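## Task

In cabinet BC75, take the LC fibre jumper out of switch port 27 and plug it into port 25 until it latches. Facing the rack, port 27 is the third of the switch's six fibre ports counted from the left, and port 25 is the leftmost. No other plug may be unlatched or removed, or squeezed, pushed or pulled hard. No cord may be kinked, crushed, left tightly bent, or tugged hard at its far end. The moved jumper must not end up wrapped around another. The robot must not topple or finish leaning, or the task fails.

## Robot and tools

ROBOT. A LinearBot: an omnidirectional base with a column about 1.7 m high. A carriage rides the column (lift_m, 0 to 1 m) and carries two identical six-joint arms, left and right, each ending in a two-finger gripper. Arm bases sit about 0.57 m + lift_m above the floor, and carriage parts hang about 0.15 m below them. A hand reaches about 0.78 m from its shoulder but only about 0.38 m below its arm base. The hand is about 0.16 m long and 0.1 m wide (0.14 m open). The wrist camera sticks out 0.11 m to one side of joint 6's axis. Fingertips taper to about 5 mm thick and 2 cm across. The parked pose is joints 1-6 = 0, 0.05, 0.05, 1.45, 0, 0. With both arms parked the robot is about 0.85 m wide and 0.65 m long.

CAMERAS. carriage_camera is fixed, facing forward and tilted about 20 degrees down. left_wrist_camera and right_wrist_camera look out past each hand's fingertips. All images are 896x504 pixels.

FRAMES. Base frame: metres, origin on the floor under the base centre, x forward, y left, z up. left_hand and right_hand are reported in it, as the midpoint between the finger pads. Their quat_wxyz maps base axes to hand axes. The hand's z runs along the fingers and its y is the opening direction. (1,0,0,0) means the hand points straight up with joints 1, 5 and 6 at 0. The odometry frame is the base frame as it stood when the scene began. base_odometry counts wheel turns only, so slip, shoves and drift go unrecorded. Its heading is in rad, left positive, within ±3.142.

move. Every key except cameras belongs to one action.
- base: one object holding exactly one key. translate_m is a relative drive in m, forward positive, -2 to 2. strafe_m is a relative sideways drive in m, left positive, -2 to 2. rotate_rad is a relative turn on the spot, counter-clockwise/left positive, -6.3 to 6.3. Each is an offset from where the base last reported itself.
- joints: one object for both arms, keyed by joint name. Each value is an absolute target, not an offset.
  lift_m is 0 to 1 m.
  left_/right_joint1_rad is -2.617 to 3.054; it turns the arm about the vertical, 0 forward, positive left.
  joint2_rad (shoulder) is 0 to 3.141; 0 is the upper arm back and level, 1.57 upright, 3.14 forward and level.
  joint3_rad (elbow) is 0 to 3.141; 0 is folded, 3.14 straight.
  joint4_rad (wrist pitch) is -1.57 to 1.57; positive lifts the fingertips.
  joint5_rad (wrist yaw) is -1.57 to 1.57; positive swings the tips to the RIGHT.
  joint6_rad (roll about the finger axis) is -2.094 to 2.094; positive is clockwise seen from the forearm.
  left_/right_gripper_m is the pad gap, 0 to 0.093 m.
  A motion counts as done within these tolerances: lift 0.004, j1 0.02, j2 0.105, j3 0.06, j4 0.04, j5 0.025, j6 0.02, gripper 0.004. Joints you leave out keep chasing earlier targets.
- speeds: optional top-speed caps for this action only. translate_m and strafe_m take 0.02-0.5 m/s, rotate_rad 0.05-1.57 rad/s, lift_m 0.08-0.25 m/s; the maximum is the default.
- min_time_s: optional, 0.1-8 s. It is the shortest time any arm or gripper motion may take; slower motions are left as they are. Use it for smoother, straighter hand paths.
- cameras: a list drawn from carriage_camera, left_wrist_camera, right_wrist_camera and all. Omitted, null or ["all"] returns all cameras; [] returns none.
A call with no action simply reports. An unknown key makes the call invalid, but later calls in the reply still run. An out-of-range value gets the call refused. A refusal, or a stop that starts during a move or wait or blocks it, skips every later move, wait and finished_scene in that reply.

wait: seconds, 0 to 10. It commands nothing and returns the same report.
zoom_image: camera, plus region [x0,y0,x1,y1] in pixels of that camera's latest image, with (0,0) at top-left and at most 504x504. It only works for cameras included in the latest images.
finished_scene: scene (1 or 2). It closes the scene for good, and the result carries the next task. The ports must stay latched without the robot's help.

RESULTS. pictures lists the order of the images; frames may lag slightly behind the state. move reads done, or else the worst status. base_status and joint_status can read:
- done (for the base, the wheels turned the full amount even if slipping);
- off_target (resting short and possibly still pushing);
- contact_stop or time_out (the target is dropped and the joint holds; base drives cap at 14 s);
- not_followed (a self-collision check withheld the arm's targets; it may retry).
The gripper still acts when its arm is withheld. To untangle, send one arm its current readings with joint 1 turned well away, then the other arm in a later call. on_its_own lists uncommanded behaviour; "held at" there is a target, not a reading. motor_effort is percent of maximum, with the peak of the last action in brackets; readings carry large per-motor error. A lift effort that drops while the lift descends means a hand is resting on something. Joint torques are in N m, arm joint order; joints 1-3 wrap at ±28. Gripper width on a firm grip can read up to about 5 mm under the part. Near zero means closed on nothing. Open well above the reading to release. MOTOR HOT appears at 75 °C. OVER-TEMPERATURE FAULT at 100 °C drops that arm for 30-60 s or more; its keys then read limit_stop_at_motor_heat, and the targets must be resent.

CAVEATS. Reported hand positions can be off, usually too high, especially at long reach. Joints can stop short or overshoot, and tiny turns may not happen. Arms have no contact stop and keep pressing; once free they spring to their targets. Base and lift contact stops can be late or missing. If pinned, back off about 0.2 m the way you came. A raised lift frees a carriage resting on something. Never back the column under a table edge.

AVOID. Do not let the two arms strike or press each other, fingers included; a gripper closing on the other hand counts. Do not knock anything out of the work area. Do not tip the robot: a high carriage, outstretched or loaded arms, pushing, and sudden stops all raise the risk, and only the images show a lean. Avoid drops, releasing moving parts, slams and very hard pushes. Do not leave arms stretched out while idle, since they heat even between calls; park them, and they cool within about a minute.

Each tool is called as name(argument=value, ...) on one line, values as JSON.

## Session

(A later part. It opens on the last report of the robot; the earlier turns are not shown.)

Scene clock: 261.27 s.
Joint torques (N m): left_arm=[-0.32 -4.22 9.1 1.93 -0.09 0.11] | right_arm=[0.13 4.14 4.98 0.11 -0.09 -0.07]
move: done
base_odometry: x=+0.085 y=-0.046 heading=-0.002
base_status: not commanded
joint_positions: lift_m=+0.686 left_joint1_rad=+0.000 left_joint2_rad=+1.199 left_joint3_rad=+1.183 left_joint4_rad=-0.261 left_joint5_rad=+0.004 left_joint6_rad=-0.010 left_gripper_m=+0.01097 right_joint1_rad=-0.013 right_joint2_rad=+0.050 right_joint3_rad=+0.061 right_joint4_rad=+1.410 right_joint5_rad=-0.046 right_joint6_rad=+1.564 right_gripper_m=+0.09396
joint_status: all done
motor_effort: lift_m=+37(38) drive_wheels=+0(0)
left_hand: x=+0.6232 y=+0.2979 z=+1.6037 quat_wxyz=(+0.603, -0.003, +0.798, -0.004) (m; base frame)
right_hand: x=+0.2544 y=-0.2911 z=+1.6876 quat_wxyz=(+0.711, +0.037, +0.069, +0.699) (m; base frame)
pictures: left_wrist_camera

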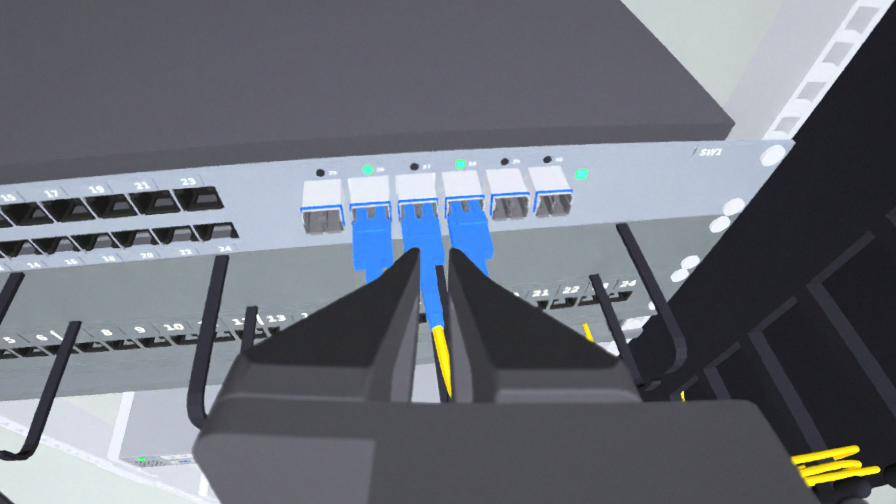

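move(base={"strafe_m":0.003}, speeds={"strafe_m":0.02}, cameras=[])

move(joints={"lift_m":0.668}, speeds={"lift_m":0.08}, cameras=[])

move(base={"translate_m":0.01}, speeds={"translate_m":0.03}, cameras=["left_wrist_camera"])

zoom_image(camera="left_wrist_camera", region=[330, 110, 530, 310])

Scene clock: 266.57 s.
Joint torques (N m): left_arm=[-0.16 -4.34 9.07 1.89 -0.12 0.11] | right_arm=[0.16 4.14 4.98 0.14 -0.08 -0.07]
move: done
base_odometry: x=+0.085 y=-0.043 heading=-0.002
base_status: done
joint_positions: lift_m=+0.686 left_joint1_rad=-0.001 left_joint2_rad=+1.199 left_joint3_rad=+1.183 left_joint4_rad=-0.261 left_joint5_rad=+0.004 left_joint6_rad=-0.009 left_gripper_m=+0.01097 right_joint1_rad=-0.014 right_joint2_rad=+0.050 right_joint3_rad=+0.061 right_joint4_rad=+1.409 right_joint5_rad=-0.046 right_joint6_rad=+1.564 right_gripper_m=+0.09396
joint_status: not commanded
motor_effort: lift_m=+37(38) drive_wheels=+0(5)
left_hand: x=+0.6232 y=+0.2973 z=+1.6037 quat_wxyz=(+0.603, -0.002, +0.798, -0.005) (m; base frame)
right_hand: x=+0.2545 y=-0.2911 z=+1.6876 quat_wxyz=(+0.711, +0.037, +0.069, +0.699) (m; base frame)
pictures: none
No camera images: "cameras" was empty.

Scene clock: 267.17 s.
Joint torques (N m): left_arm=[-0.25 -4.14 9.24 1.89 -0.1 0.11] | right_arm=[0.16 4.23 5.05 0.15 -0.09 -0.07]
move: done
base_odometry: x=+0.085 y=-0.043 heading=-0.002
base_status: not commanded
joint_positions: lift_m=+0.668 left_joint1_rad=-0.001 left_joint2_rad=+1.199 left_joint3_rad=+1.183 left_joint4_rad=-0.258 left_joint5_rad=+0.004 left_joint6_rad=-0.009 left_gripper_m=+0.01097 right_joint1_rad=-0.014 right_joint2_rad=+0.050 right_joint3_rad=+0.061 right_joint4_rad=+1.409 right_joint5_rad=-0.046 right_joint6_rad=+1.564 right_gripper_m=+0.09396
joint_status: all done
motor_effort: lift_m=+37(39) drive_wheels=+0(0)
left_hand: x=+0.6234 y=+0.2973 z=+1.5865 quat_wxyz=(+0.604, -0.002, +0.797, -0.005) (m; base frame)
right_hand: x=+0.2545 y=-0.2911 z=+1.6696 quat_wxyz=(+0.711, +0.037, +0.069, +0.699) (m; base frame)
pictures: none
No camera images: "cameras" was empty.

Scene clock: 268.07 s.
Joint torques (N m): left_arm=[-0.24 -4.29 9.26 1.97 -0.1 0.11] | right_arm=[0.16 4.22 5.03 0.08 -0.09 -0.07]
move: done
base_odometry: x=+0.095 y=-0.043 heading=-0.002
base_status: done
joint_positions: lift_m=+0.668 left_joint1_rad=-0.001 left_joint2_rad=+1.200 left_joint3_rad=+1.183 left_joint4_rad=-0.269 left_joint5_rad=+0.004 left_joint6_rad=-0.009 left_gripper_m=+0.01097 right_joint1_rad=-0.014 right_joint2_rad=+0.050 right_joint3_rad=+0.061 right_joint4_rad=+1.410 right_joint5_rad=-0.046 right_joint6_rad=+1.564 right_gripper_m=+0.09396
joint_status: not commanded
motor_effort: lift_m=+37(37) drive_wheels=-2(4)
left_hand: x=+0.6229 y=+0.2973 z=+1.5835 quat_wxyz=(+0.599, -0.002, +0.801, -0.005) (m; base frame)
right_hand: x=+0.2544 y=-0.2911 z=+1.6696 quat_wxyz=(+0.711, +0.037, +0.069, +0.699) (m; base frame)
pictures: left_wrist_camera

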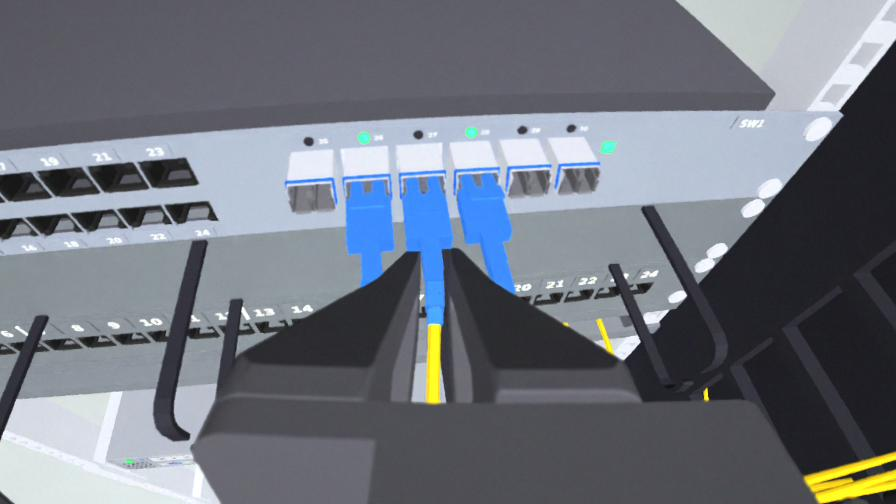

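Scaled by 2.520.

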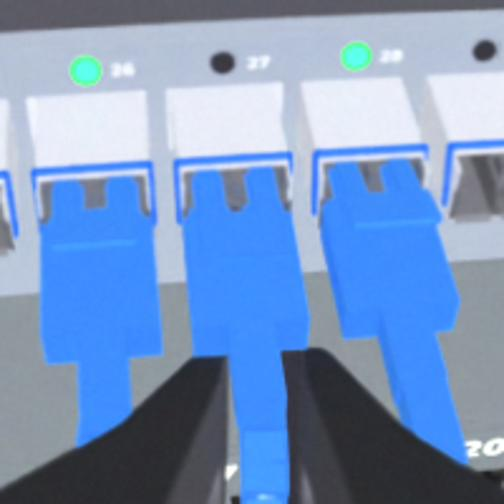

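move(joints={"left_gripper_m":0.0}, min_time_s=1.5, cameras=[])

move(base={"translate_m":-0.03}, speeds={"translate_m":0.03}, cameras=["left_wrist_camera"])

zoom_image(camera="left_wrist_camera", region=[330, 110, 530, 310])

Scene clock: 274.37 s.
Joint torques (N m): left_arm=[-0.21 -4.37 9.22 1.97 -0.09 0.11] | right_arm=[0.16 4.12 4.98 0.11 -0.08 -0.07]
move: off_target
base_odometry: x=+0.095 y=-0.043 heading=-0.002
base_status: not commanded
joint_positions: lift_m=+0.668 left_joint1_rad=-0.001 left_joint2_rad=+1.200 left_joint3_rad=+1.183 left_joint4_rad=-0.269 left_joint5_rad=+0.004 left_joint6_rad=-0.009 left_gripper_m=+0.00502 right_joint1_rad=-0.014 right_joint2_rad=+0.050 right_joint3_rad=+0.061 right_joint4_rad=+1.409 right_joint5_rad=-0.046 right_joint6_rad=+1.564 right_gripper_m=+0.09396
joint_status: left_gripper_m off_target (ended at +0.00504, target +0.00000)
motor_effort: lift_m=+37(37) drive_wheels=-2(2)
left_hand: x=+0.6229 y=+0.2973 z=+1.5835 quat_wxyz=(+0.599, -0.002, +0.801, -0.005) (m; base frame)
right_hand: x=+0.2546 y=-0.2911 z=+1.6696 quat_wxyz=(+0.711, +0.038, +0.070, +0.699) (m; base frame)
pictures: none
No camera images: "cameras" was empty.

Scene clock: 275.90 s.
Joint torques (N m): left_arm=[-0.21 -6.27 9.29 1.85 -0.1 0.11] | right_arm=[0.14 4.01 4.96 0.11 -0.09 -0.07]
move: done
base_odometry: x=+0.065 y=-0.043 heading=-0.002
base_status: done
joint_positions: lift_m=+0.668 left_joint1_rad=-0.001 left_joint2_rad=+1.218 left_joint3_rad=+1.183 left_joint4_rad=-0.254 left_joint5_rad=+0.004 left_joint6_rad=-0.009 left_gripper_m=+0.00490 right_joint1_rad=-0.014 right_joint2_rad=+0.050 right_joint3_rad=+0.061 right_joint4_rad=+1.409 right_joint5_rad=-0.046 right_joint6_rad=+1.564 right_gripper_m=+0.09396
joint_status: not commanded
motor_effort: lift_m=+37(37) drive_wheels=+0(4)
left_hand: x=+0.6282 y=+0.2973 z=+1.5798 quat_wxyz=(+0.598, -0.002, +0.802, -0.005) (m; base frame)
right_hand: x=+0.2545 y=-0.2911 z=+1.6696 quat_wxyz=(+0.711, +0.038, +0.069, +0.699) (m; base frame)
pictures: left_wrist_camera

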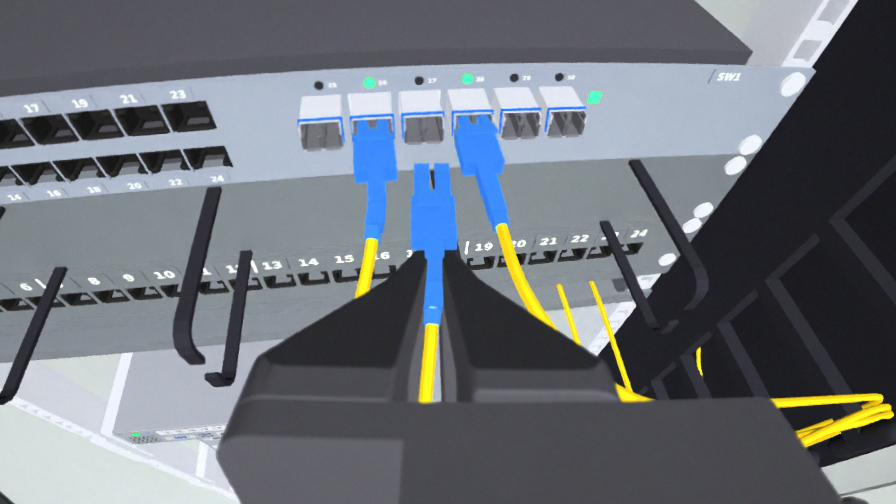

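Scaled by 2.520.

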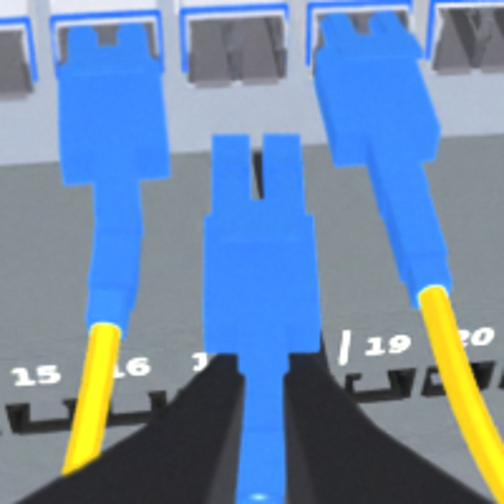

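move(base={"translate_m":-0.02}, speeds={"translate_m":0.03}, cameras=[])

move(joints={"lift_m":0.708}, speeds={"lift_m":0.08}, cameras=[])

move(base={"strafe_m":0.032}, speeds={"strafe_m":0.03}, cameras=["left_wrist_camera","carriage_camera"])

zoom_image(camera="left_wrist_camera", region=[330, 110, 530, 310])

Scene clock: 285.10 s.
Joint torques (N m): left_arm=[-0.24 -5.94 9.02 1.85 -0.08 0.11] | right_arm=[0.16 4.16 4.83 0.15 -0.09 -0.07]
move: done
base_odometry: x=+0.045 y=-0.043 heading=-0.002
base_status: done
joint_positions: lift_m=+0.668 left_joint1_rad=-0.001 left_joint2_rad=+1.215 left_joint3_rad=+1.183 left_joint4_rad=-0.258 left_joint5_rad=+0.004 left_joint6_rad=-0.009 left_gripper_m=+0.00490 right_joint1_rad=-0.014 right_joint2_rad=+0.050 right_joint3_rad=+0.061 right_joint4_rad=+1.409 right_joint5_rad=-0.046 right_joint6_rad=+1.564 right_gripper_m=+0.09396
joint_status: not commanded
motor_effort: lift_m=+37(37) drive_wheels=+0(5)
left_hand: x=+0.6272 y=+0.2973 z=+1.5800 quat_wxyz=(+0.597, -0.002, +0.802, -0.005) (m; base frame)
right_hand: x=+0.2545 y=-0.2911 z=+1.6696 quat_wxyz=(+0.711, +0.037, +0.069, +0.699) (m; base frame)
pictures: none
No camera images: "cameras" was empty.

Scene clock: 285.97 s.
Joint torques (N m): left_arm=[-0.18 -6.01 9.2 1.87 -0.07 0.14] | right_arm=[0.16 4.12 5 0.09 -0.09 -0.07]
move: done
base_odometry: x=+0.045 y=-0.043 heading=-0.002
base_status: not commanded
joint_positions: lift_m=+0.708 left_joint1_rad=-0.001 left_joint2_rad=+1.215 left_joint3_rad=+1.183 left_joint4_rad=-0.258 left_joint5_rad=+0.004 left_joint6_rad=-0.009 left_gripper_m=+0.00490 right_joint1_rad=-0.014 right_joint2_rad=+0.050 right_joint3_rad=+0.061 right_joint4_rad=+1.409 right_joint5_rad=-0.046 right_joint6_rad=+1.564 right_gripper_m=+0.09396
joint_status: all done
motor_effort: lift_m=+41(47) drive_wheels=-1(1)
left_hand: x=+0.6271 y=+0.2973 z=+1.6200 quat_wxyz=(+0.598, -0.002, +0.802, -0.005) (m; base frame)
right_hand: x=+0.2545 y=-0.2911 z=+1.7094 quat_wxyz=(+0.711, +0.037, +0.069, +0.699) (m; base frame)
pictures: none
No camera images: "cameras" was empty.

Scene clock: 287.57 s.
Joint torques (N m): left_arm=[-0.24 -5.98 9.2 1.87 -0.06 0.09] | right_arm=[0.16 4.04 5.01 0.11 -0.09 -0.07]
move: done
base_odometry: x=+0.045 y=-0.011 heading=-0.002
base_status: done
joint_positions: lift_m=+0.708 left_joint1_rad=-0.001 left_joint2_rad=+1.215 left_joint3_rad=+1.183 left_joint4_rad=-0.258 left_joint5_rad=+0.003 left_joint6_rad=-0.009 left_gripper_m=+0.00490 right_joint1_rad=-0.014 right_joint2_rad=+0.050 right_joint3_rad=+0.061 right_joint4_rad=+1.409 right_joint5_rad=-0.046 right_joint6_rad=+1.564 right_gripper_m=+0.09396
joint_status: not commanded
motor_effort: lift_m=+40(41) drive_wheels=+0(5)
left_hand: x=+0.6271 y=+0.2975 z=+1.6200 quat_wxyz=(+0.598, -0.002, +0.802, -0.004) (m; base frame)
right_hand: x=+0.2545 y=-0.2911 z=+1.7094 quat_wxyz=(+0.711, +0.037, +0.069, +0.699) (m; base frame)
pictures: carriage_camera, left_wrist_camera

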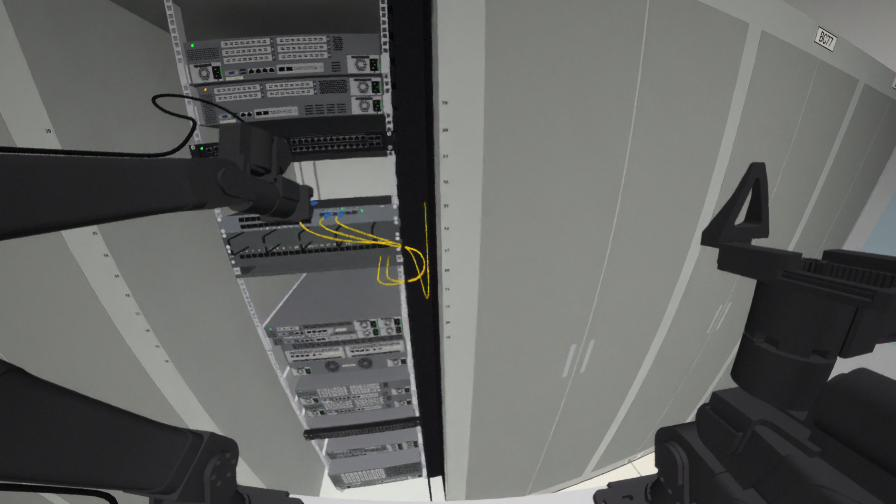

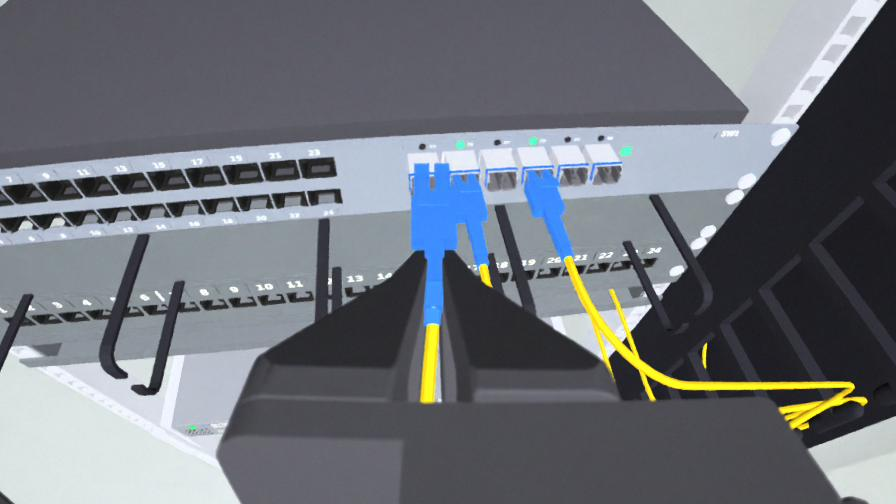

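Scaled by 2.520.

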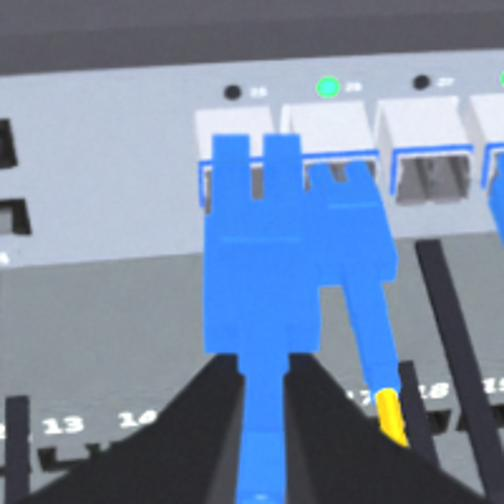

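move(base={"translate_m":-0.03}, speeds={"translate_m":0.04}, cameras=[])

move(base={"rotate_rad":0.05}, speeds={"rotate_rad":0.06}, cameras=[])

move(base={"strafe_m":-0.033}, speeds={"strafe_m":0.04}, cameras=["left_wrist_camera"])

zoom_image(camera="left_wrist_camera", region=[330, 90, 530, 310])

Scene clock: 296.93 s.
Joint torques (N m): left_arm=[-0.17 -6.02 9.06 1.85 -0.08 0.11] | right_arm=[0.16 4.21 5.01 0.08 -0.09 -0.07]
move: done
base_odometry: x=+0.015 y=-0.010 heading=-0.002
base_status: done
joint_positions: lift_m=+0.708 left_joint1_rad=-0.001 left_joint2_rad=+1.215 left_joint3_rad=+1.183 left_joint4_rad=-0.258 left_joint5_rad=+0.003 left_joint6_rad=-0.009 left_gripper_m=+0.00490 right_joint1_rad=-0.014 right_joint2_rad=+0.050 right_joint3_rad=+0.061 right_joint4_rad=+1.409 right_joint5_rad=-0.046 right_joint6_rad=+1.564 right_gripper_m=+0.09396
joint_status: not commanded
motor_effort: lift_m=+40(41) drive_wheels=-1(4)
left_hand: x=+0.6271 y=+0.2975 z=+1.6200 quat_wxyz=(+0.598, -0.002, +0.802, -0.004) (m; base frame)
right_hand: x=+0.2545 y=-0.2911 z=+1.7094 quat_wxyz=(+0.711, +0.038, +0.069, +0.699) (m; base frame)
pictures: none
No camera images: "cameras" was empty.

Scene clock: 298.13 s.
Joint torques (N m): left_arm=[-0.29 -5.91 9.24 1.92 -0.05 0.12] | right_arm=[0.16 4.01 4.98 0.09 -0.08 -0.07]
move: done
base_odometry: x=+0.015 y=-0.010 heading=+0.048
base_status: done
joint_positions: lift_m=+0.708 left_joint1_rad=-0.001 left_joint2_rad=+1.215 left_joint3_rad=+1.183 left_joint4_rad=-0.258 left_joint5_rad=+0.002 left_joint6_rad=-0.009 left_gripper_m=+0.00490 right_joint1_rad=-0.014 right_joint2_rad=+0.050 right_joint3_rad=+0.061 right_joint4_rad=+1.410 right_joint5_rad=-0.046 right_joint6_rad=+1.564 right_gripper_m=+0.09396
joint_status: not commanded
motor_effort: lift_m=+41(41) drive_wheels=-5(7)
left_hand: x=+0.6271 y=+0.2977 z=+1.6200 quat_wxyz=(+0.598, -0.002, +0.802, -0.004) (m; base frame)
right_hand: x=+0.2543 y=-0.2911 z=+1.7094 quat_wxyz=(+0.711, +0.037, +0.069, +0.699) (m; base frame)
pictures: none
No camera images: "cameras" was empty.

Scene clock: 299.43 s.
Joint torques (N m): left_arm=[-0.28 -6 9.17 1.87 -0.07 0.1] | right_arm=[0.18 4.12 5.03 0.1 -0.06 -0.07]
move: done
base_odometry: x=+0.016 y=-0.043 heading=+0.048
base_status: done
joint_positions: lift_m=+0.708 left_joint1_rad=-0.001 left_joint2_rad=+1.215 left_joint3_rad=+1.183 left_joint4_rad=-0.259 left_joint5_rad=+0.002 left_joint6_rad=-0.008 left_gripper_m=+0.00490 right_joint1_rad=-0.013 right_joint2_rad=+0.050 right_joint3_rad=+0.061 right_joint4_rad=+1.410 right_joint5_rad=-0.046 right_joint6_rad=+1.564 right_gripper_m=+0.09396
joint_status: not commanded
motor_effort: lift_m=+40(41) drive_wheels=+2(5)
left_hand: x=+0.6270 y=+0.2979 z=+1.6197 quat_wxyz=(+0.597, -0.003, +0.802, -0.003) (m; base frame)
right_hand: x=+0.2543 y=-0.2911 z=+1.7094 quat_wxyz=(+0.711, +0.037, +0.069, +0.699) (m; base frame)
pictures: left_wrist_camera

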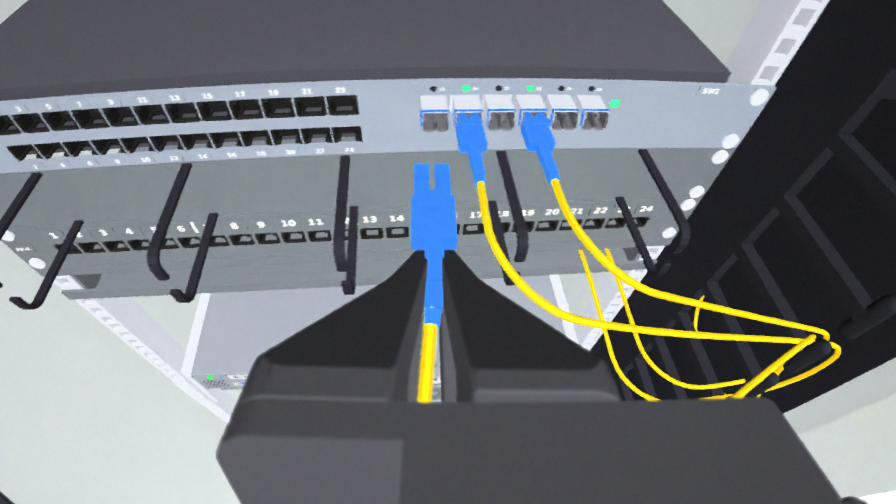

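Scaled by 2.291.

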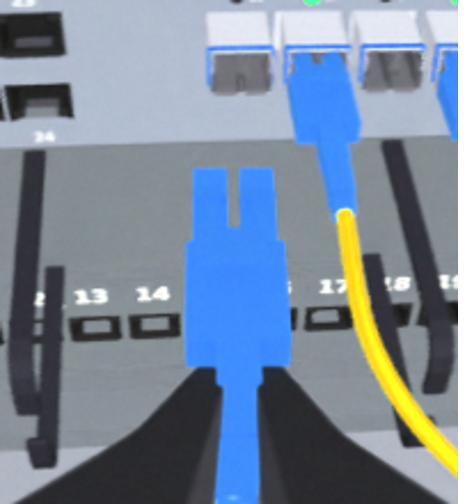

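move(base={"strafe_m":0.006}, speeds={"strafe_m":0.03}, cameras=[])

move(base={"translate_m":0.045}, speeds={"translate_m":0.04}, cameras=[])

move(joints={"lift_m":0.682}, speeds={"lift_m":0.08}, cameras=["left_wrist_camera"])

zoom_image(camera="left_wrist_camera", region=[330, 90, 530, 310])

Scene clock: 314.33 s.
Joint torques (N m): left_arm=[-0.29 -6.05 8.98 1.88 -0.07 0.08] | right_arm=[0.14 4.12 5 0.11 -0.1 -0.07]
move: done
base_odometry: x=+0.016 y=-0.037 heading=+0.047
base_status: done
joint_positions: lift_m=+0.708 left_joint1_rad=-0.001 left_joint2_rad=+1.215 left_joint3_rad=+1.183 left_joint4_rad=-0.259 left_joint5_rad=+0.001 left_joint6_rad=-0.008 left_gripper_m=+0.00490 right_joint1_rad=-0.014 right_joint2_rad=+0.050 right_joint3_rad=+0.061 right_joint4_rad=+1.410 right_joint5_rad=-0.046 right_joint6_rad=+1.564 right_gripper_m=+0.09396
joint_status: not commanded
motor_effort: lift_m=+40(41) drive_wheels=-3(4)
left_hand: x=+0.6270 y=+0.2980 z=+1.6197 quat_wxyz=(+0.597, -0.003, +0.802, -0.003) (m; base frame)
right_hand: x=+0.2544 y=-0.2911 z=+1.7094 quat_wxyz=(+0.711, +0.037, +0.069, +0.699) (m; base frame)
pictures: none
No camera images: "cameras" was empty.

Scene clock: 316.00 s.
Joint torques (N m): left_arm=[-0.18 -5.82 9.11 1.89 -0.06 0.09] | right_arm=[0.14 4.04 5.03 0.12 -0.09 -0.07]
move: done
base_odometry: x=+0.061 y=-0.035 heading=+0.048
base_status: done
joint_positions: lift_m=+0.708 left_joint1_rad=-0.001 left_joint2_rad=+1.215 left_joint3_rad=+1.183 left_joint4_rad=-0.260 left_joint5_rad=+0.000 left_joint6_rad=-0.008 left_gripper_m=+0.00490 right_joint1_rad=-0.014 right_joint2_rad=+0.050 right_joint3_rad=+0.061 right_joint4_rad=+1.410 right_joint5_rad=-0.046 right_joint6_rad=+1.564 right_gripper_m=+0.09396
joint_status: not commanded
motor_effort: lift_m=+40(41) drive_wheels=+5(7)
left_hand: x=+0.6270 y=+0.2981 z=+1.6195 quat_wxyz=(+0.597, -0.003, +0.802, -0.003) (m; base frame)
right_hand: x=+0.2543 y=-0.2911 z=+1.7094 quat_wxyz=(+0.711, +0.037, +0.069, +0.699) (m; base frame)
pictures: none
No camera images: "cameras" was empty.

Scene clock: 316.70 s.
Joint torques (N m): left_arm=[-0.18 -6.04 9.2 1.92 -0.05 0.09] | right_arm=[0.16 4.22 4.98 0.1 -0.08 -0.07]
move: done
base_odometry: x=+0.061 y=-0.035 heading=+0.048
base_status: not commanded
joint_positions: lift_m=+0.682 left_joint1_rad=-0.001 left_joint2_rad=+1.215 left_joint3_rad=+1.183 left_joint4_rad=-0.262 left_joint5_rad=+0.000 left_joint6_rad=-0.008 left_gripper_m=+0.00490 right_joint1_rad=-0.014 right_joint2_rad=+0.050 right_joint3_rad=+0.061 right_joint4_rad=+1.409 right_joint5_rad=-0.046 right_joint6_rad=+1.564 right_gripper_m=+0.09396
joint_status: all done
motor_effort: lift_m=+37(38) drive_wheels=+4(5)
left_hand: x=+0.6268 y=+0.2981 z=+1.5932 quat_wxyz=(+0.596, -0.003, +0.803, -0.003) (m; base frame)
right_hand: x=+0.2545 y=-0.2911 z=+1.6836 quat_wxyz=(+0.711, +0.037, +0.069, +0.699) (m; base frame)
pictures: left_wrist_camera

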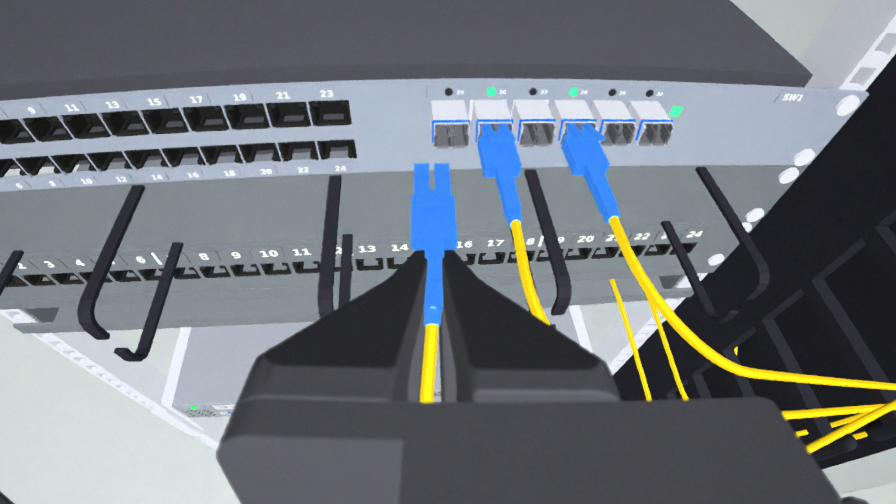

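Scaled by 2.291.

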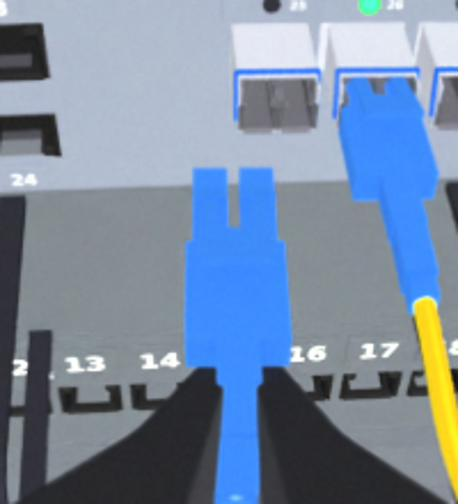

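move(base={"strafe_m":-0.005}, joints={"lift_m":0.673}, speeds={"strafe_m":0.03}, cameras=[])

move(base={"translate_m":0.01}, speeds={"translate_m":0.03}, cameras=["left_wrist_camera"])

zoom_image(camera="left_wrist_camera", region=[360, 90, 520, 270])

Scene clock: 324.37 s.
Joint torques (N m): left_arm=[-0.28 -5.86 9.2 1.96 -0.09 0.1] | right_arm=[0.12 4.1 4.9 0.15 -0.07 -0.08]
move: done
base_odometry: x=+0.061 y=-0.040 heading=+0.048
base_status: done
joint_positions: lift_m=+0.673 left_joint1_rad=-0.001 left_joint2_rad=+1.214 left_joint3_rad=+1.183 left_joint4_rad=-0.263 left_joint5_rad=+0.001 left_joint6_rad=-0.007 left_gripper_m=+0.00490 right_joint1_rad=-0.013 right_joint2_rad=+0.050 right_joint3_rad=+0.061 right_joint4_rad=+1.409 right_joint5_rad=-0.046 right_joint6_rad=+1.564 right_gripper_m=+0.09396
joint_status: all done
motor_effort: lift_m=+37(39) drive_wheels=+3(5)
left_hand: x=+0.6266 y=+0.2980 z=+1.5840 quat_wxyz=(+0.596, -0.002, +0.803, -0.003) (m; base frame)
right_hand: x=+0.2546 y=-0.2911 z=+1.6745 quat_wxyz=(+0.711, +0.038, +0.070, +0.699) (m; base frame)
pictures: none
No camera images: "cameras" was empty.

Scene clock: 325.33 s.
Joint torques (N m): left_arm=[-0.24 -5.75 9.18 1.89 -0.05 0.11] | right_arm=[0.09 4.19 4.96 0.15 -0.08 -0.07]
move: done
base_odometry: x=+0.071 y=-0.040 heading=+0.048
base_status: done
joint_positions: lift_m=+0.673 left_joint1_rad=-0.001 left_joint2_rad=+1.212 left_joint3_rad=+1.183 left_joint4_rad=-0.262 left_joint5_rad=+0.000 left_joint6_rad=-0.007 left_gripper_m=+0.00489 right_joint1_rad=-0.013 right_joint2_rad=+0.050 right_joint3_rad=+0.061 right_joint4_rad=+1.408 right_joint5_rad=-0.046 right_joint6_rad=+1.564 right_gripper_m=+0.09396
joint_status: not commanded
motor_effort: lift_m=+37(38) drive_wheels=+5(6)
left_hand: x=+0.6262 y=+0.2981 z=+1.5853 quat_wxyz=(+0.597, -0.002, +0.802, -0.002) (m; base frame)
right_hand: x=+0.2547 y=-0.2911 z=+1.6745 quat_wxyz=(+0.711, +0.038, +0.070, +0.699) (m; base frame)
pictures: left_wrist_camera

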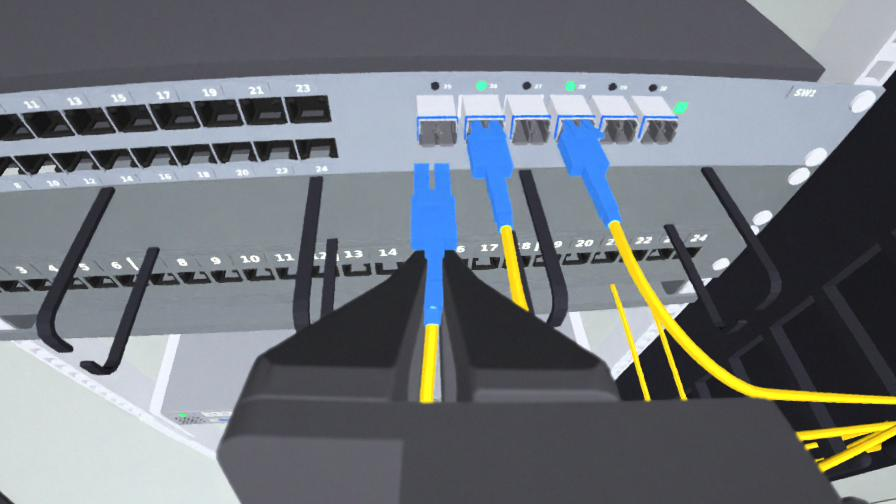

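Scaled by 2.800.

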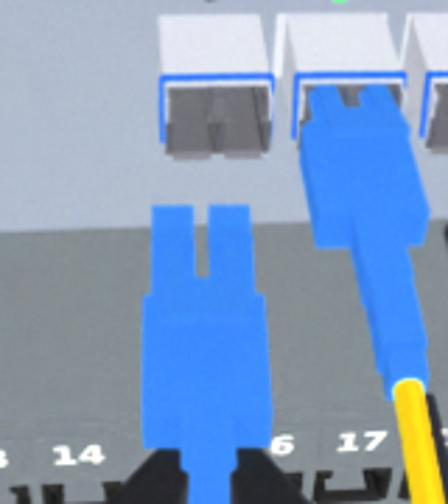

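move(base={"translate_m":0.01}, speeds={"translate_m":0.03}, cameras=["left_wrist_camera"])

zoom_image(camera="left_wrist_camera", region=[360, 90, 520, 270])

Scene clock: 330.60 s.
Joint torques (N m): left_arm=[-0.27 -5.57 9.14 1.9 -0.05 0.09] | right_arm=[0.09 4.11 4.96 0.09 -0.09 -0.07]
move: done
base_odometry: x=+0.080 y=-0.039 heading=+0.047
base_status: done
joint_positions: lift_m=+0.673 left_joint1_rad=-0.001 left_joint2_rad=+1.210 left_joint3_rad=+1.183 left_joint4_rad=-0.262 left_joint5_rad=+0.000 left_joint6_rad=-0.007 left_gripper_m=+0.00489 right_joint1_rad=-0.013 right_joint2_rad=+0.050 right_joint3_rad=+0.061 right_joint4_rad=+1.409 right_joint5_rad=-0.046 right_joint6_rad=+1.564 right_gripper_m=+0.09396
joint_status: not commanded
motor_effort: lift_m=+37(38) drive_wheels=+6(7)
left_hand: x=+0.6257 y=+0.2981 z=+1.5863 quat_wxyz=(+0.598, -0.002, +0.801, -0.002) (m; base frame)
right_hand: x=+0.2544 y=-0.2911 z=+1.6746 quat_wxyz=(+0.711, +0.037, +0.069, +0.699) (m; base frame)
pictures: left_wrist_camera

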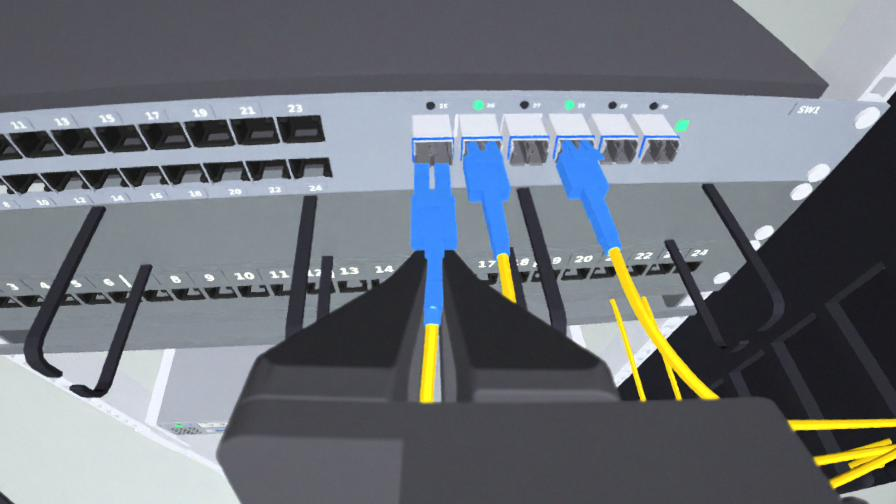

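Scaled by 2.800.

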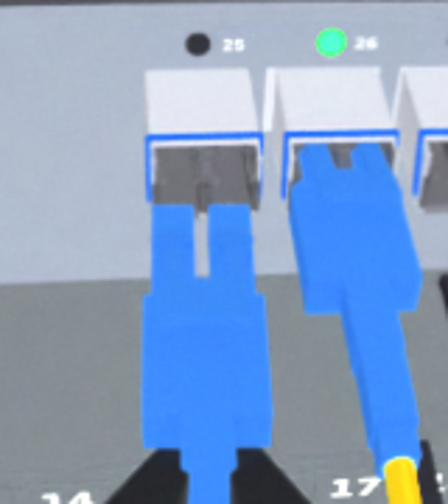

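move(base={"strafe_m":0.0007}, joints={"lift_m":0.6715}, speeds={"strafe_m":0.02}, cameras=[])

move(base={"translate_m":0.008}, speeds={"translate_m":0.02}, cameras=["left_wrist_camera"])

zoom_image(camera="left_wrist_camera", region=[360, 90, 520, 270])

Scene clock: 336.80 s.
Joint torques (N m): left_arm=[-0.27 -5.44 9.18 1.92 -0.06 0.1] | right_arm=[0.09 3.97 4.98 0.13 -0.1 -0.07]
move: done
base_odometry: x=+0.080 y=-0.039 heading=+0.047
base_status: done
joint_positions: lift_m=+0.672 left_joint1_rad=+0.000 left_joint2_rad=+1.210 left_joint3_rad=+1.183 left_joint4_rad=-0.262 left_joint5_rad=+0.000 left_joint6_rad=-0.007 left_gripper_m=+0.00489 right_joint1_rad=-0.013 right_joint2_rad=+0.050 right_joint3_rad=+0.061 right_joint4_rad=+1.409 right_joint5_rad=-0.046 right_joint6_rad=+1.564 right_gripper_m=+0.09396
joint_status: all done
motor_effort: lift_m=+36(37) drive_wheels=-6(10)
left_hand: x=+0.6257 y=+0.2982 z=+1.5848 quat_wxyz=(+0.598, -0.003, +0.802, -0.002) (m; base frame)
right_hand: x=+0.2546 y=-0.2911 z=+1.6732 quat_wxyz=(+0.711, +0.038, +0.070, +0.699) (m; base frame)
pictures: none
No camera images: "cameras" was empty.

Scene clock: 337.70 s.
Joint torques (N m): left_arm=[-0.25 -5.15 8.98 2 -0.07 0.1] | right_arm=[0.09 4.22 5.05 0.14 -0.08 -0.08]
move: done
base_odometry: x=+0.088 y=-0.038 heading=+0.047
base_status: done
joint_positions: lift_m=+0.672 left_joint1_rad=+0.000 left_joint2_rad=+1.207 left_joint3_rad=+1.183 left_joint4_rad=-0.267 left_joint5_rad=+0.001 left_joint6_rad=-0.007 left_gripper_m=+0.00489 right_joint1_rad=-0.013 right_joint2_rad=+0.050 right_joint3_rad=+0.061 right_joint4_rad=+1.409 right_joint5_rad=-0.046 right_joint6_rad=+1.564 right_gripper_m=+0.09396
joint_status: not commanded
motor_effort: lift_m=+36(36) drive_wheels=-7(8)
left_hand: x=+0.6246 y=+0.2981 z=+1.5848 quat_wxyz=(+0.597, -0.002, +0.802, -0.003) (m; base frame)
right_hand: x=+0.2545 y=-0.2911 z=+1.6732 quat_wxyz=(+0.711, +0.038, +0.069, +0.699) (m; base frame)
pictures: left_wrist_camera

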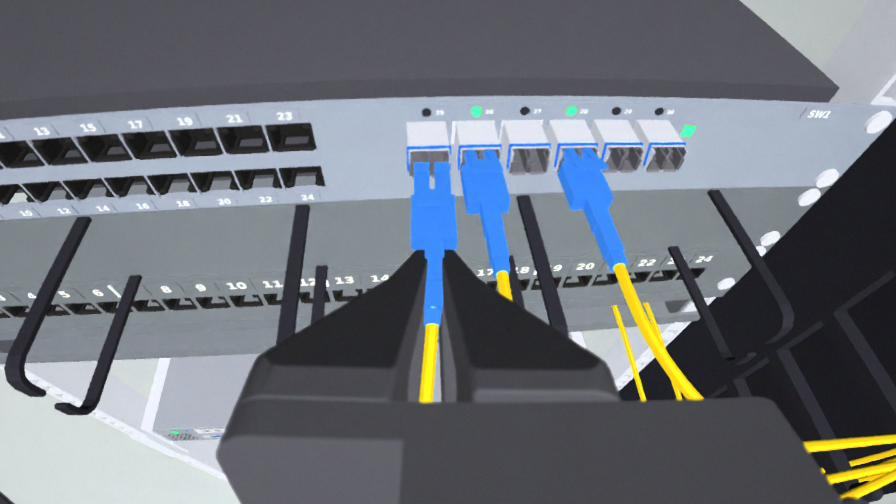

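Scaled by 2.800.

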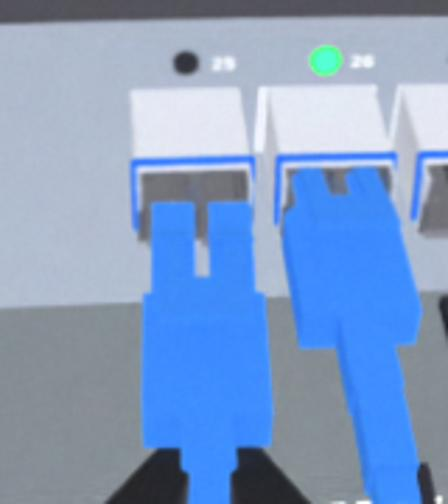

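move(base={"strafe_m":0.002}, speeds={"strafe_m":0.02}, cameras=[])

move(base={"translate_m":0.003}, speeds={"translate_m":0.02}, cameras=["left_wrist_camera"])

zoom_image(camera="left_wrist_camera", region=[380, 100, 500, 220])

Scene clock: 344.20 s.
Joint torques (N m): left_arm=[-0.08 -5.03 9.16 1.99 -0.07 0.11] | right_arm=[0.01 4.12 5 0.11 -0.08 -0.02]
move: done
base_odometry: x=+0.088 y=-0.037 heading=+0.047
base_status: done
joint_positions: lift_m=+0.672 left_joint1_rad=-0.001 left_joint2_rad=+1.207 left_joint3_rad=+1.183 left_joint4_rad=-0.267 left_joint5_rad=+0.003 left_joint6_rad=-0.007 left_gripper_m=+0.00486 right_joint1_rad=-0.013 right_joint2_rad=+0.050 right_joint3_rad=+0.061 right_joint4_rad=+1.409 right_joint5_rad=-0.046 right_joint6_rad=+1.564 right_gripper_m=+0.09396
joint_status: not commanded
motor_effort: lift_m=+36(36) drive_wheels=-6(10)
left_hand: x=+0.6247 y=+0.2975 z=+1.5849 quat_wxyz=(+0.597, -0.001, +0.802, -0.004) (m; base frame)
right_hand: x=+0.2546 y=-0.2911 z=+1.6732 quat_wxyz=(+0.711, +0.038, +0.070, +0.699) (m; base frame)
pictures: none
No camera images: "cameras" was empty.

Scene clock: 344.87 s.
Joint torques (N m): left_arm=[-0.25 -4.21 9.14 2.04 -0.08 0.09] | right_arm=[0.1 4.1 5 0.13 -0.09 -0.07]
move: done
base_odometry: x=+0.091 y=-0.037 heading=+0.046
base_status: done
joint_positions: lift_m=+0.672 left_joint1_rad=-0.001 left_joint2_rad=+1.198 left_joint3_rad=+1.183 left_joint4_rad=-0.277 left_joint5_rad=+0.003 left_joint6_rad=-0.007 left_gripper_m=+0.00486 right_joint1_rad=-0.013 right_joint2_rad=+0.050 right_joint3_rad=+0.061 right_joint4_rad=+1.409 right_joint5_rad=-0.046 right_joint6_rad=+1.564 right_gripper_m=+0.09396
joint_status: not commanded
motor_effort: lift_m=+35(36) drive_wheels=-7(7)
left_hand: x=+0.6220 y=+0.2975 z=+1.5857 quat_wxyz=(+0.597, -0.001, +0.803, -0.004) (m; base frame)
right_hand: x=+0.2545 y=-0.2911 z=+1.6732 quat_wxyz=(+0.711, +0.038, +0.069, +0.699) (m; base frame)
pictures: left_wrist_camera

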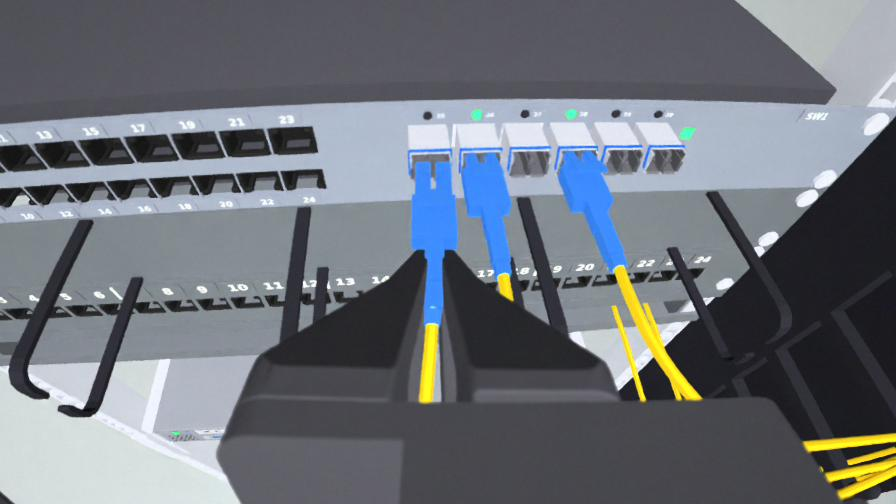

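Scaled by 4.200.

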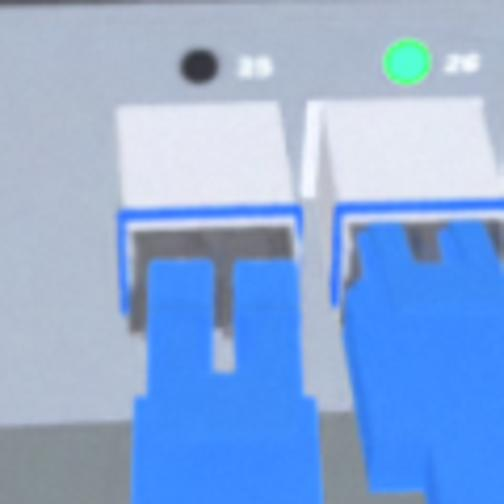

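move(base={"translate_m":-0.006}, joints={"lift_m":0.675}, speeds={"translate_m":0.02}, cameras=[])

move(base={"strafe_m":0.001}, speeds={"strafe_m":0.02}, cameras=["left_wrist_camera"])

zoom_image(camera="left_wrist_camera", region=[380, 100, 500, 260])

move(base={"translate_m":0.006}, speeds={"translate_m":0.02}, cameras=["left_wrist_camera"])

zoom_image(camera="left_wrist_camera", region=[380, 100, 500, 260])

Scene clock: 355.57 s.
Joint torques (N m): left_arm=[-0.25 -4.34 9.21 1.91 -0.07 0.11] | right_arm=[0.12 4.07 4.98 0.14 -0.09 -0.08]
move: done
base_odometry: x=+0.085 y=-0.037 heading=+0.046
base_status: done
joint_positions: lift_m=+0.675 left_joint1_rad=-0.001 left_joint2_rad=+1.199 left_joint3_rad=+1.183 left_joint4_rad=-0.264 left_joint5_rad=+0.003 left_joint6_rad=-0.007 left_gripper_m=+0.00486 right_joint1_rad=-0.013 right_joint2_rad=+0.050 right_joint3_rad=+0.061 right_joint4_rad=+1.409 right_joint5_rad=-0.046 right_joint6_rad=+1.564 right_gripper_m=+0.09396
joint_status: all done
motor_effort: lift_m=+41(47) drive_wheels=-5(5)
left_hand: x=+0.6231 y=+0.2975 z=+1.5916 quat_wxyz=(+0.601, -0.001, +0.799, -0.004) (m; base frame)
right_hand: x=+0.2545 y=-0.2911 z=+1.6763 quat_wxyz=(+0.711, +0.038, +0.069, +0.699) (m; base frame)
pictures: none
No camera images: "cameras" was empty.

Scene clock: 356.00 s.
Joint torques (N m): left_arm=[-0.23 -4.42 9.37 1.92 -0.04 0.09] | right_arm=[-0.06 4.21 4.97 0.14 -0.1 -0.08]
move: done
base_odometry: x=+0.085 y=-0.036 heading=+0.046
base_status: done
joint_positions: lift_m=+0.675 left_joint1_rad=+0.000 left_joint2_rad=+1.199 left_joint3_rad=+1.183 left_joint4_rad=-0.263 left_joint5_rad=+0.003 left_joint6_rad=-0.007 left_gripper_m=+0.00486 right_joint1_rad=-0.013 right_joint2_rad=+0.050 right_joint3_rad=+0.061 right_joint4_rad=+1.409 right_joint5_rad=-0.046 right_joint6_rad=+1.564 right_gripper_m=+0.09396
joint_status: not commanded
motor_effort: lift_m=+40(41) drive_wheels=-4(4)
left_hand: x=+0.6232 y=+0.2978 z=+1.5919 quat_wxyz=(+0.602, -0.002, +0.799, -0.003) (m; base frame)
right_hand: x=+0.2545 y=-0.2911 z=+1.6763 quat_wxyz=(+0.711, +0.038, +0.069, +0.699) (m; base frame)
pictures: left_wrist_camera

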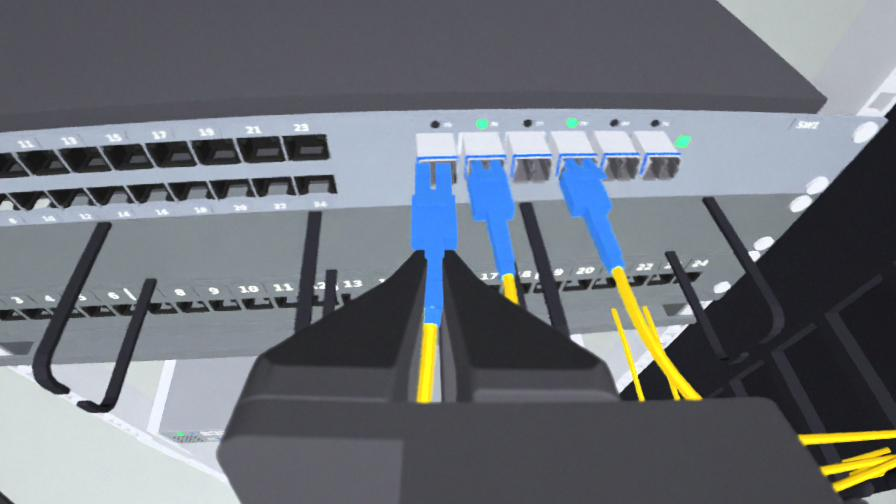

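Scaled by 3.150.

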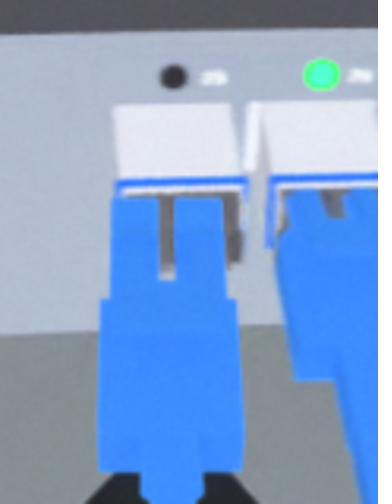

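Scene clock: 356.83 s.
Joint torques (N m): left_arm=[-0.17 -4.46 9.05 1.89 -0.1 0.11] | right_arm=[0.12 4.16 5.04 0.07 -0.08 -0.07]
move: done
base_odometry: x=+0.091 y=-0.036 heading=+0.046
base_status: done
joint_positions: lift_m=+0.675 left_joint1_rad=+0.000 left_joint2_rad=+1.200 left_joint3_rad=+1.183 left_joint4_rad=-0.262 left_joint5_rad=+0.002 left_joint6_rad=-0.007 left_gripper_m=+0.00486 right_joint1_rad=-0.013 right_joint2_rad=+0.050 right_joint3_rad=+0.061 right_joint4_rad=+1.409 right_joint5_rad=-0.046 right_joint6_rad=+1.564 right_gripper_m=+0.09396
joint_status: not commanded
motor_effort: lift_m=+41(41) drive_wheels=-6(7)
left_hand: x=+0.6234 y=+0.2980 z=+1.5918 quat_wxyz=(+0.602, -0.002, +0.799, -0.003) (m; base frame)
right_hand: x=+0.2545 y=-0.2911 z=+1.6763 quat_wxyz=(+0.711, +0.037, +0.069, +0.699) (m; base frame)
pictures: left_wrist_camera

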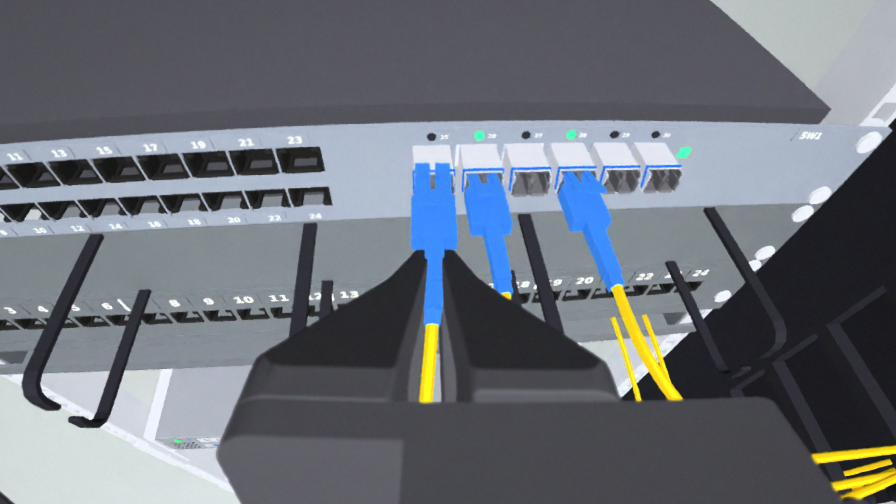

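Scaled by 3.150.

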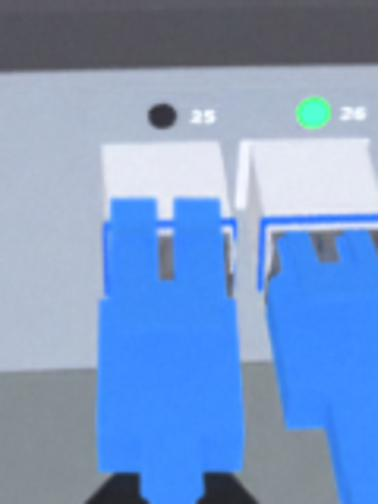

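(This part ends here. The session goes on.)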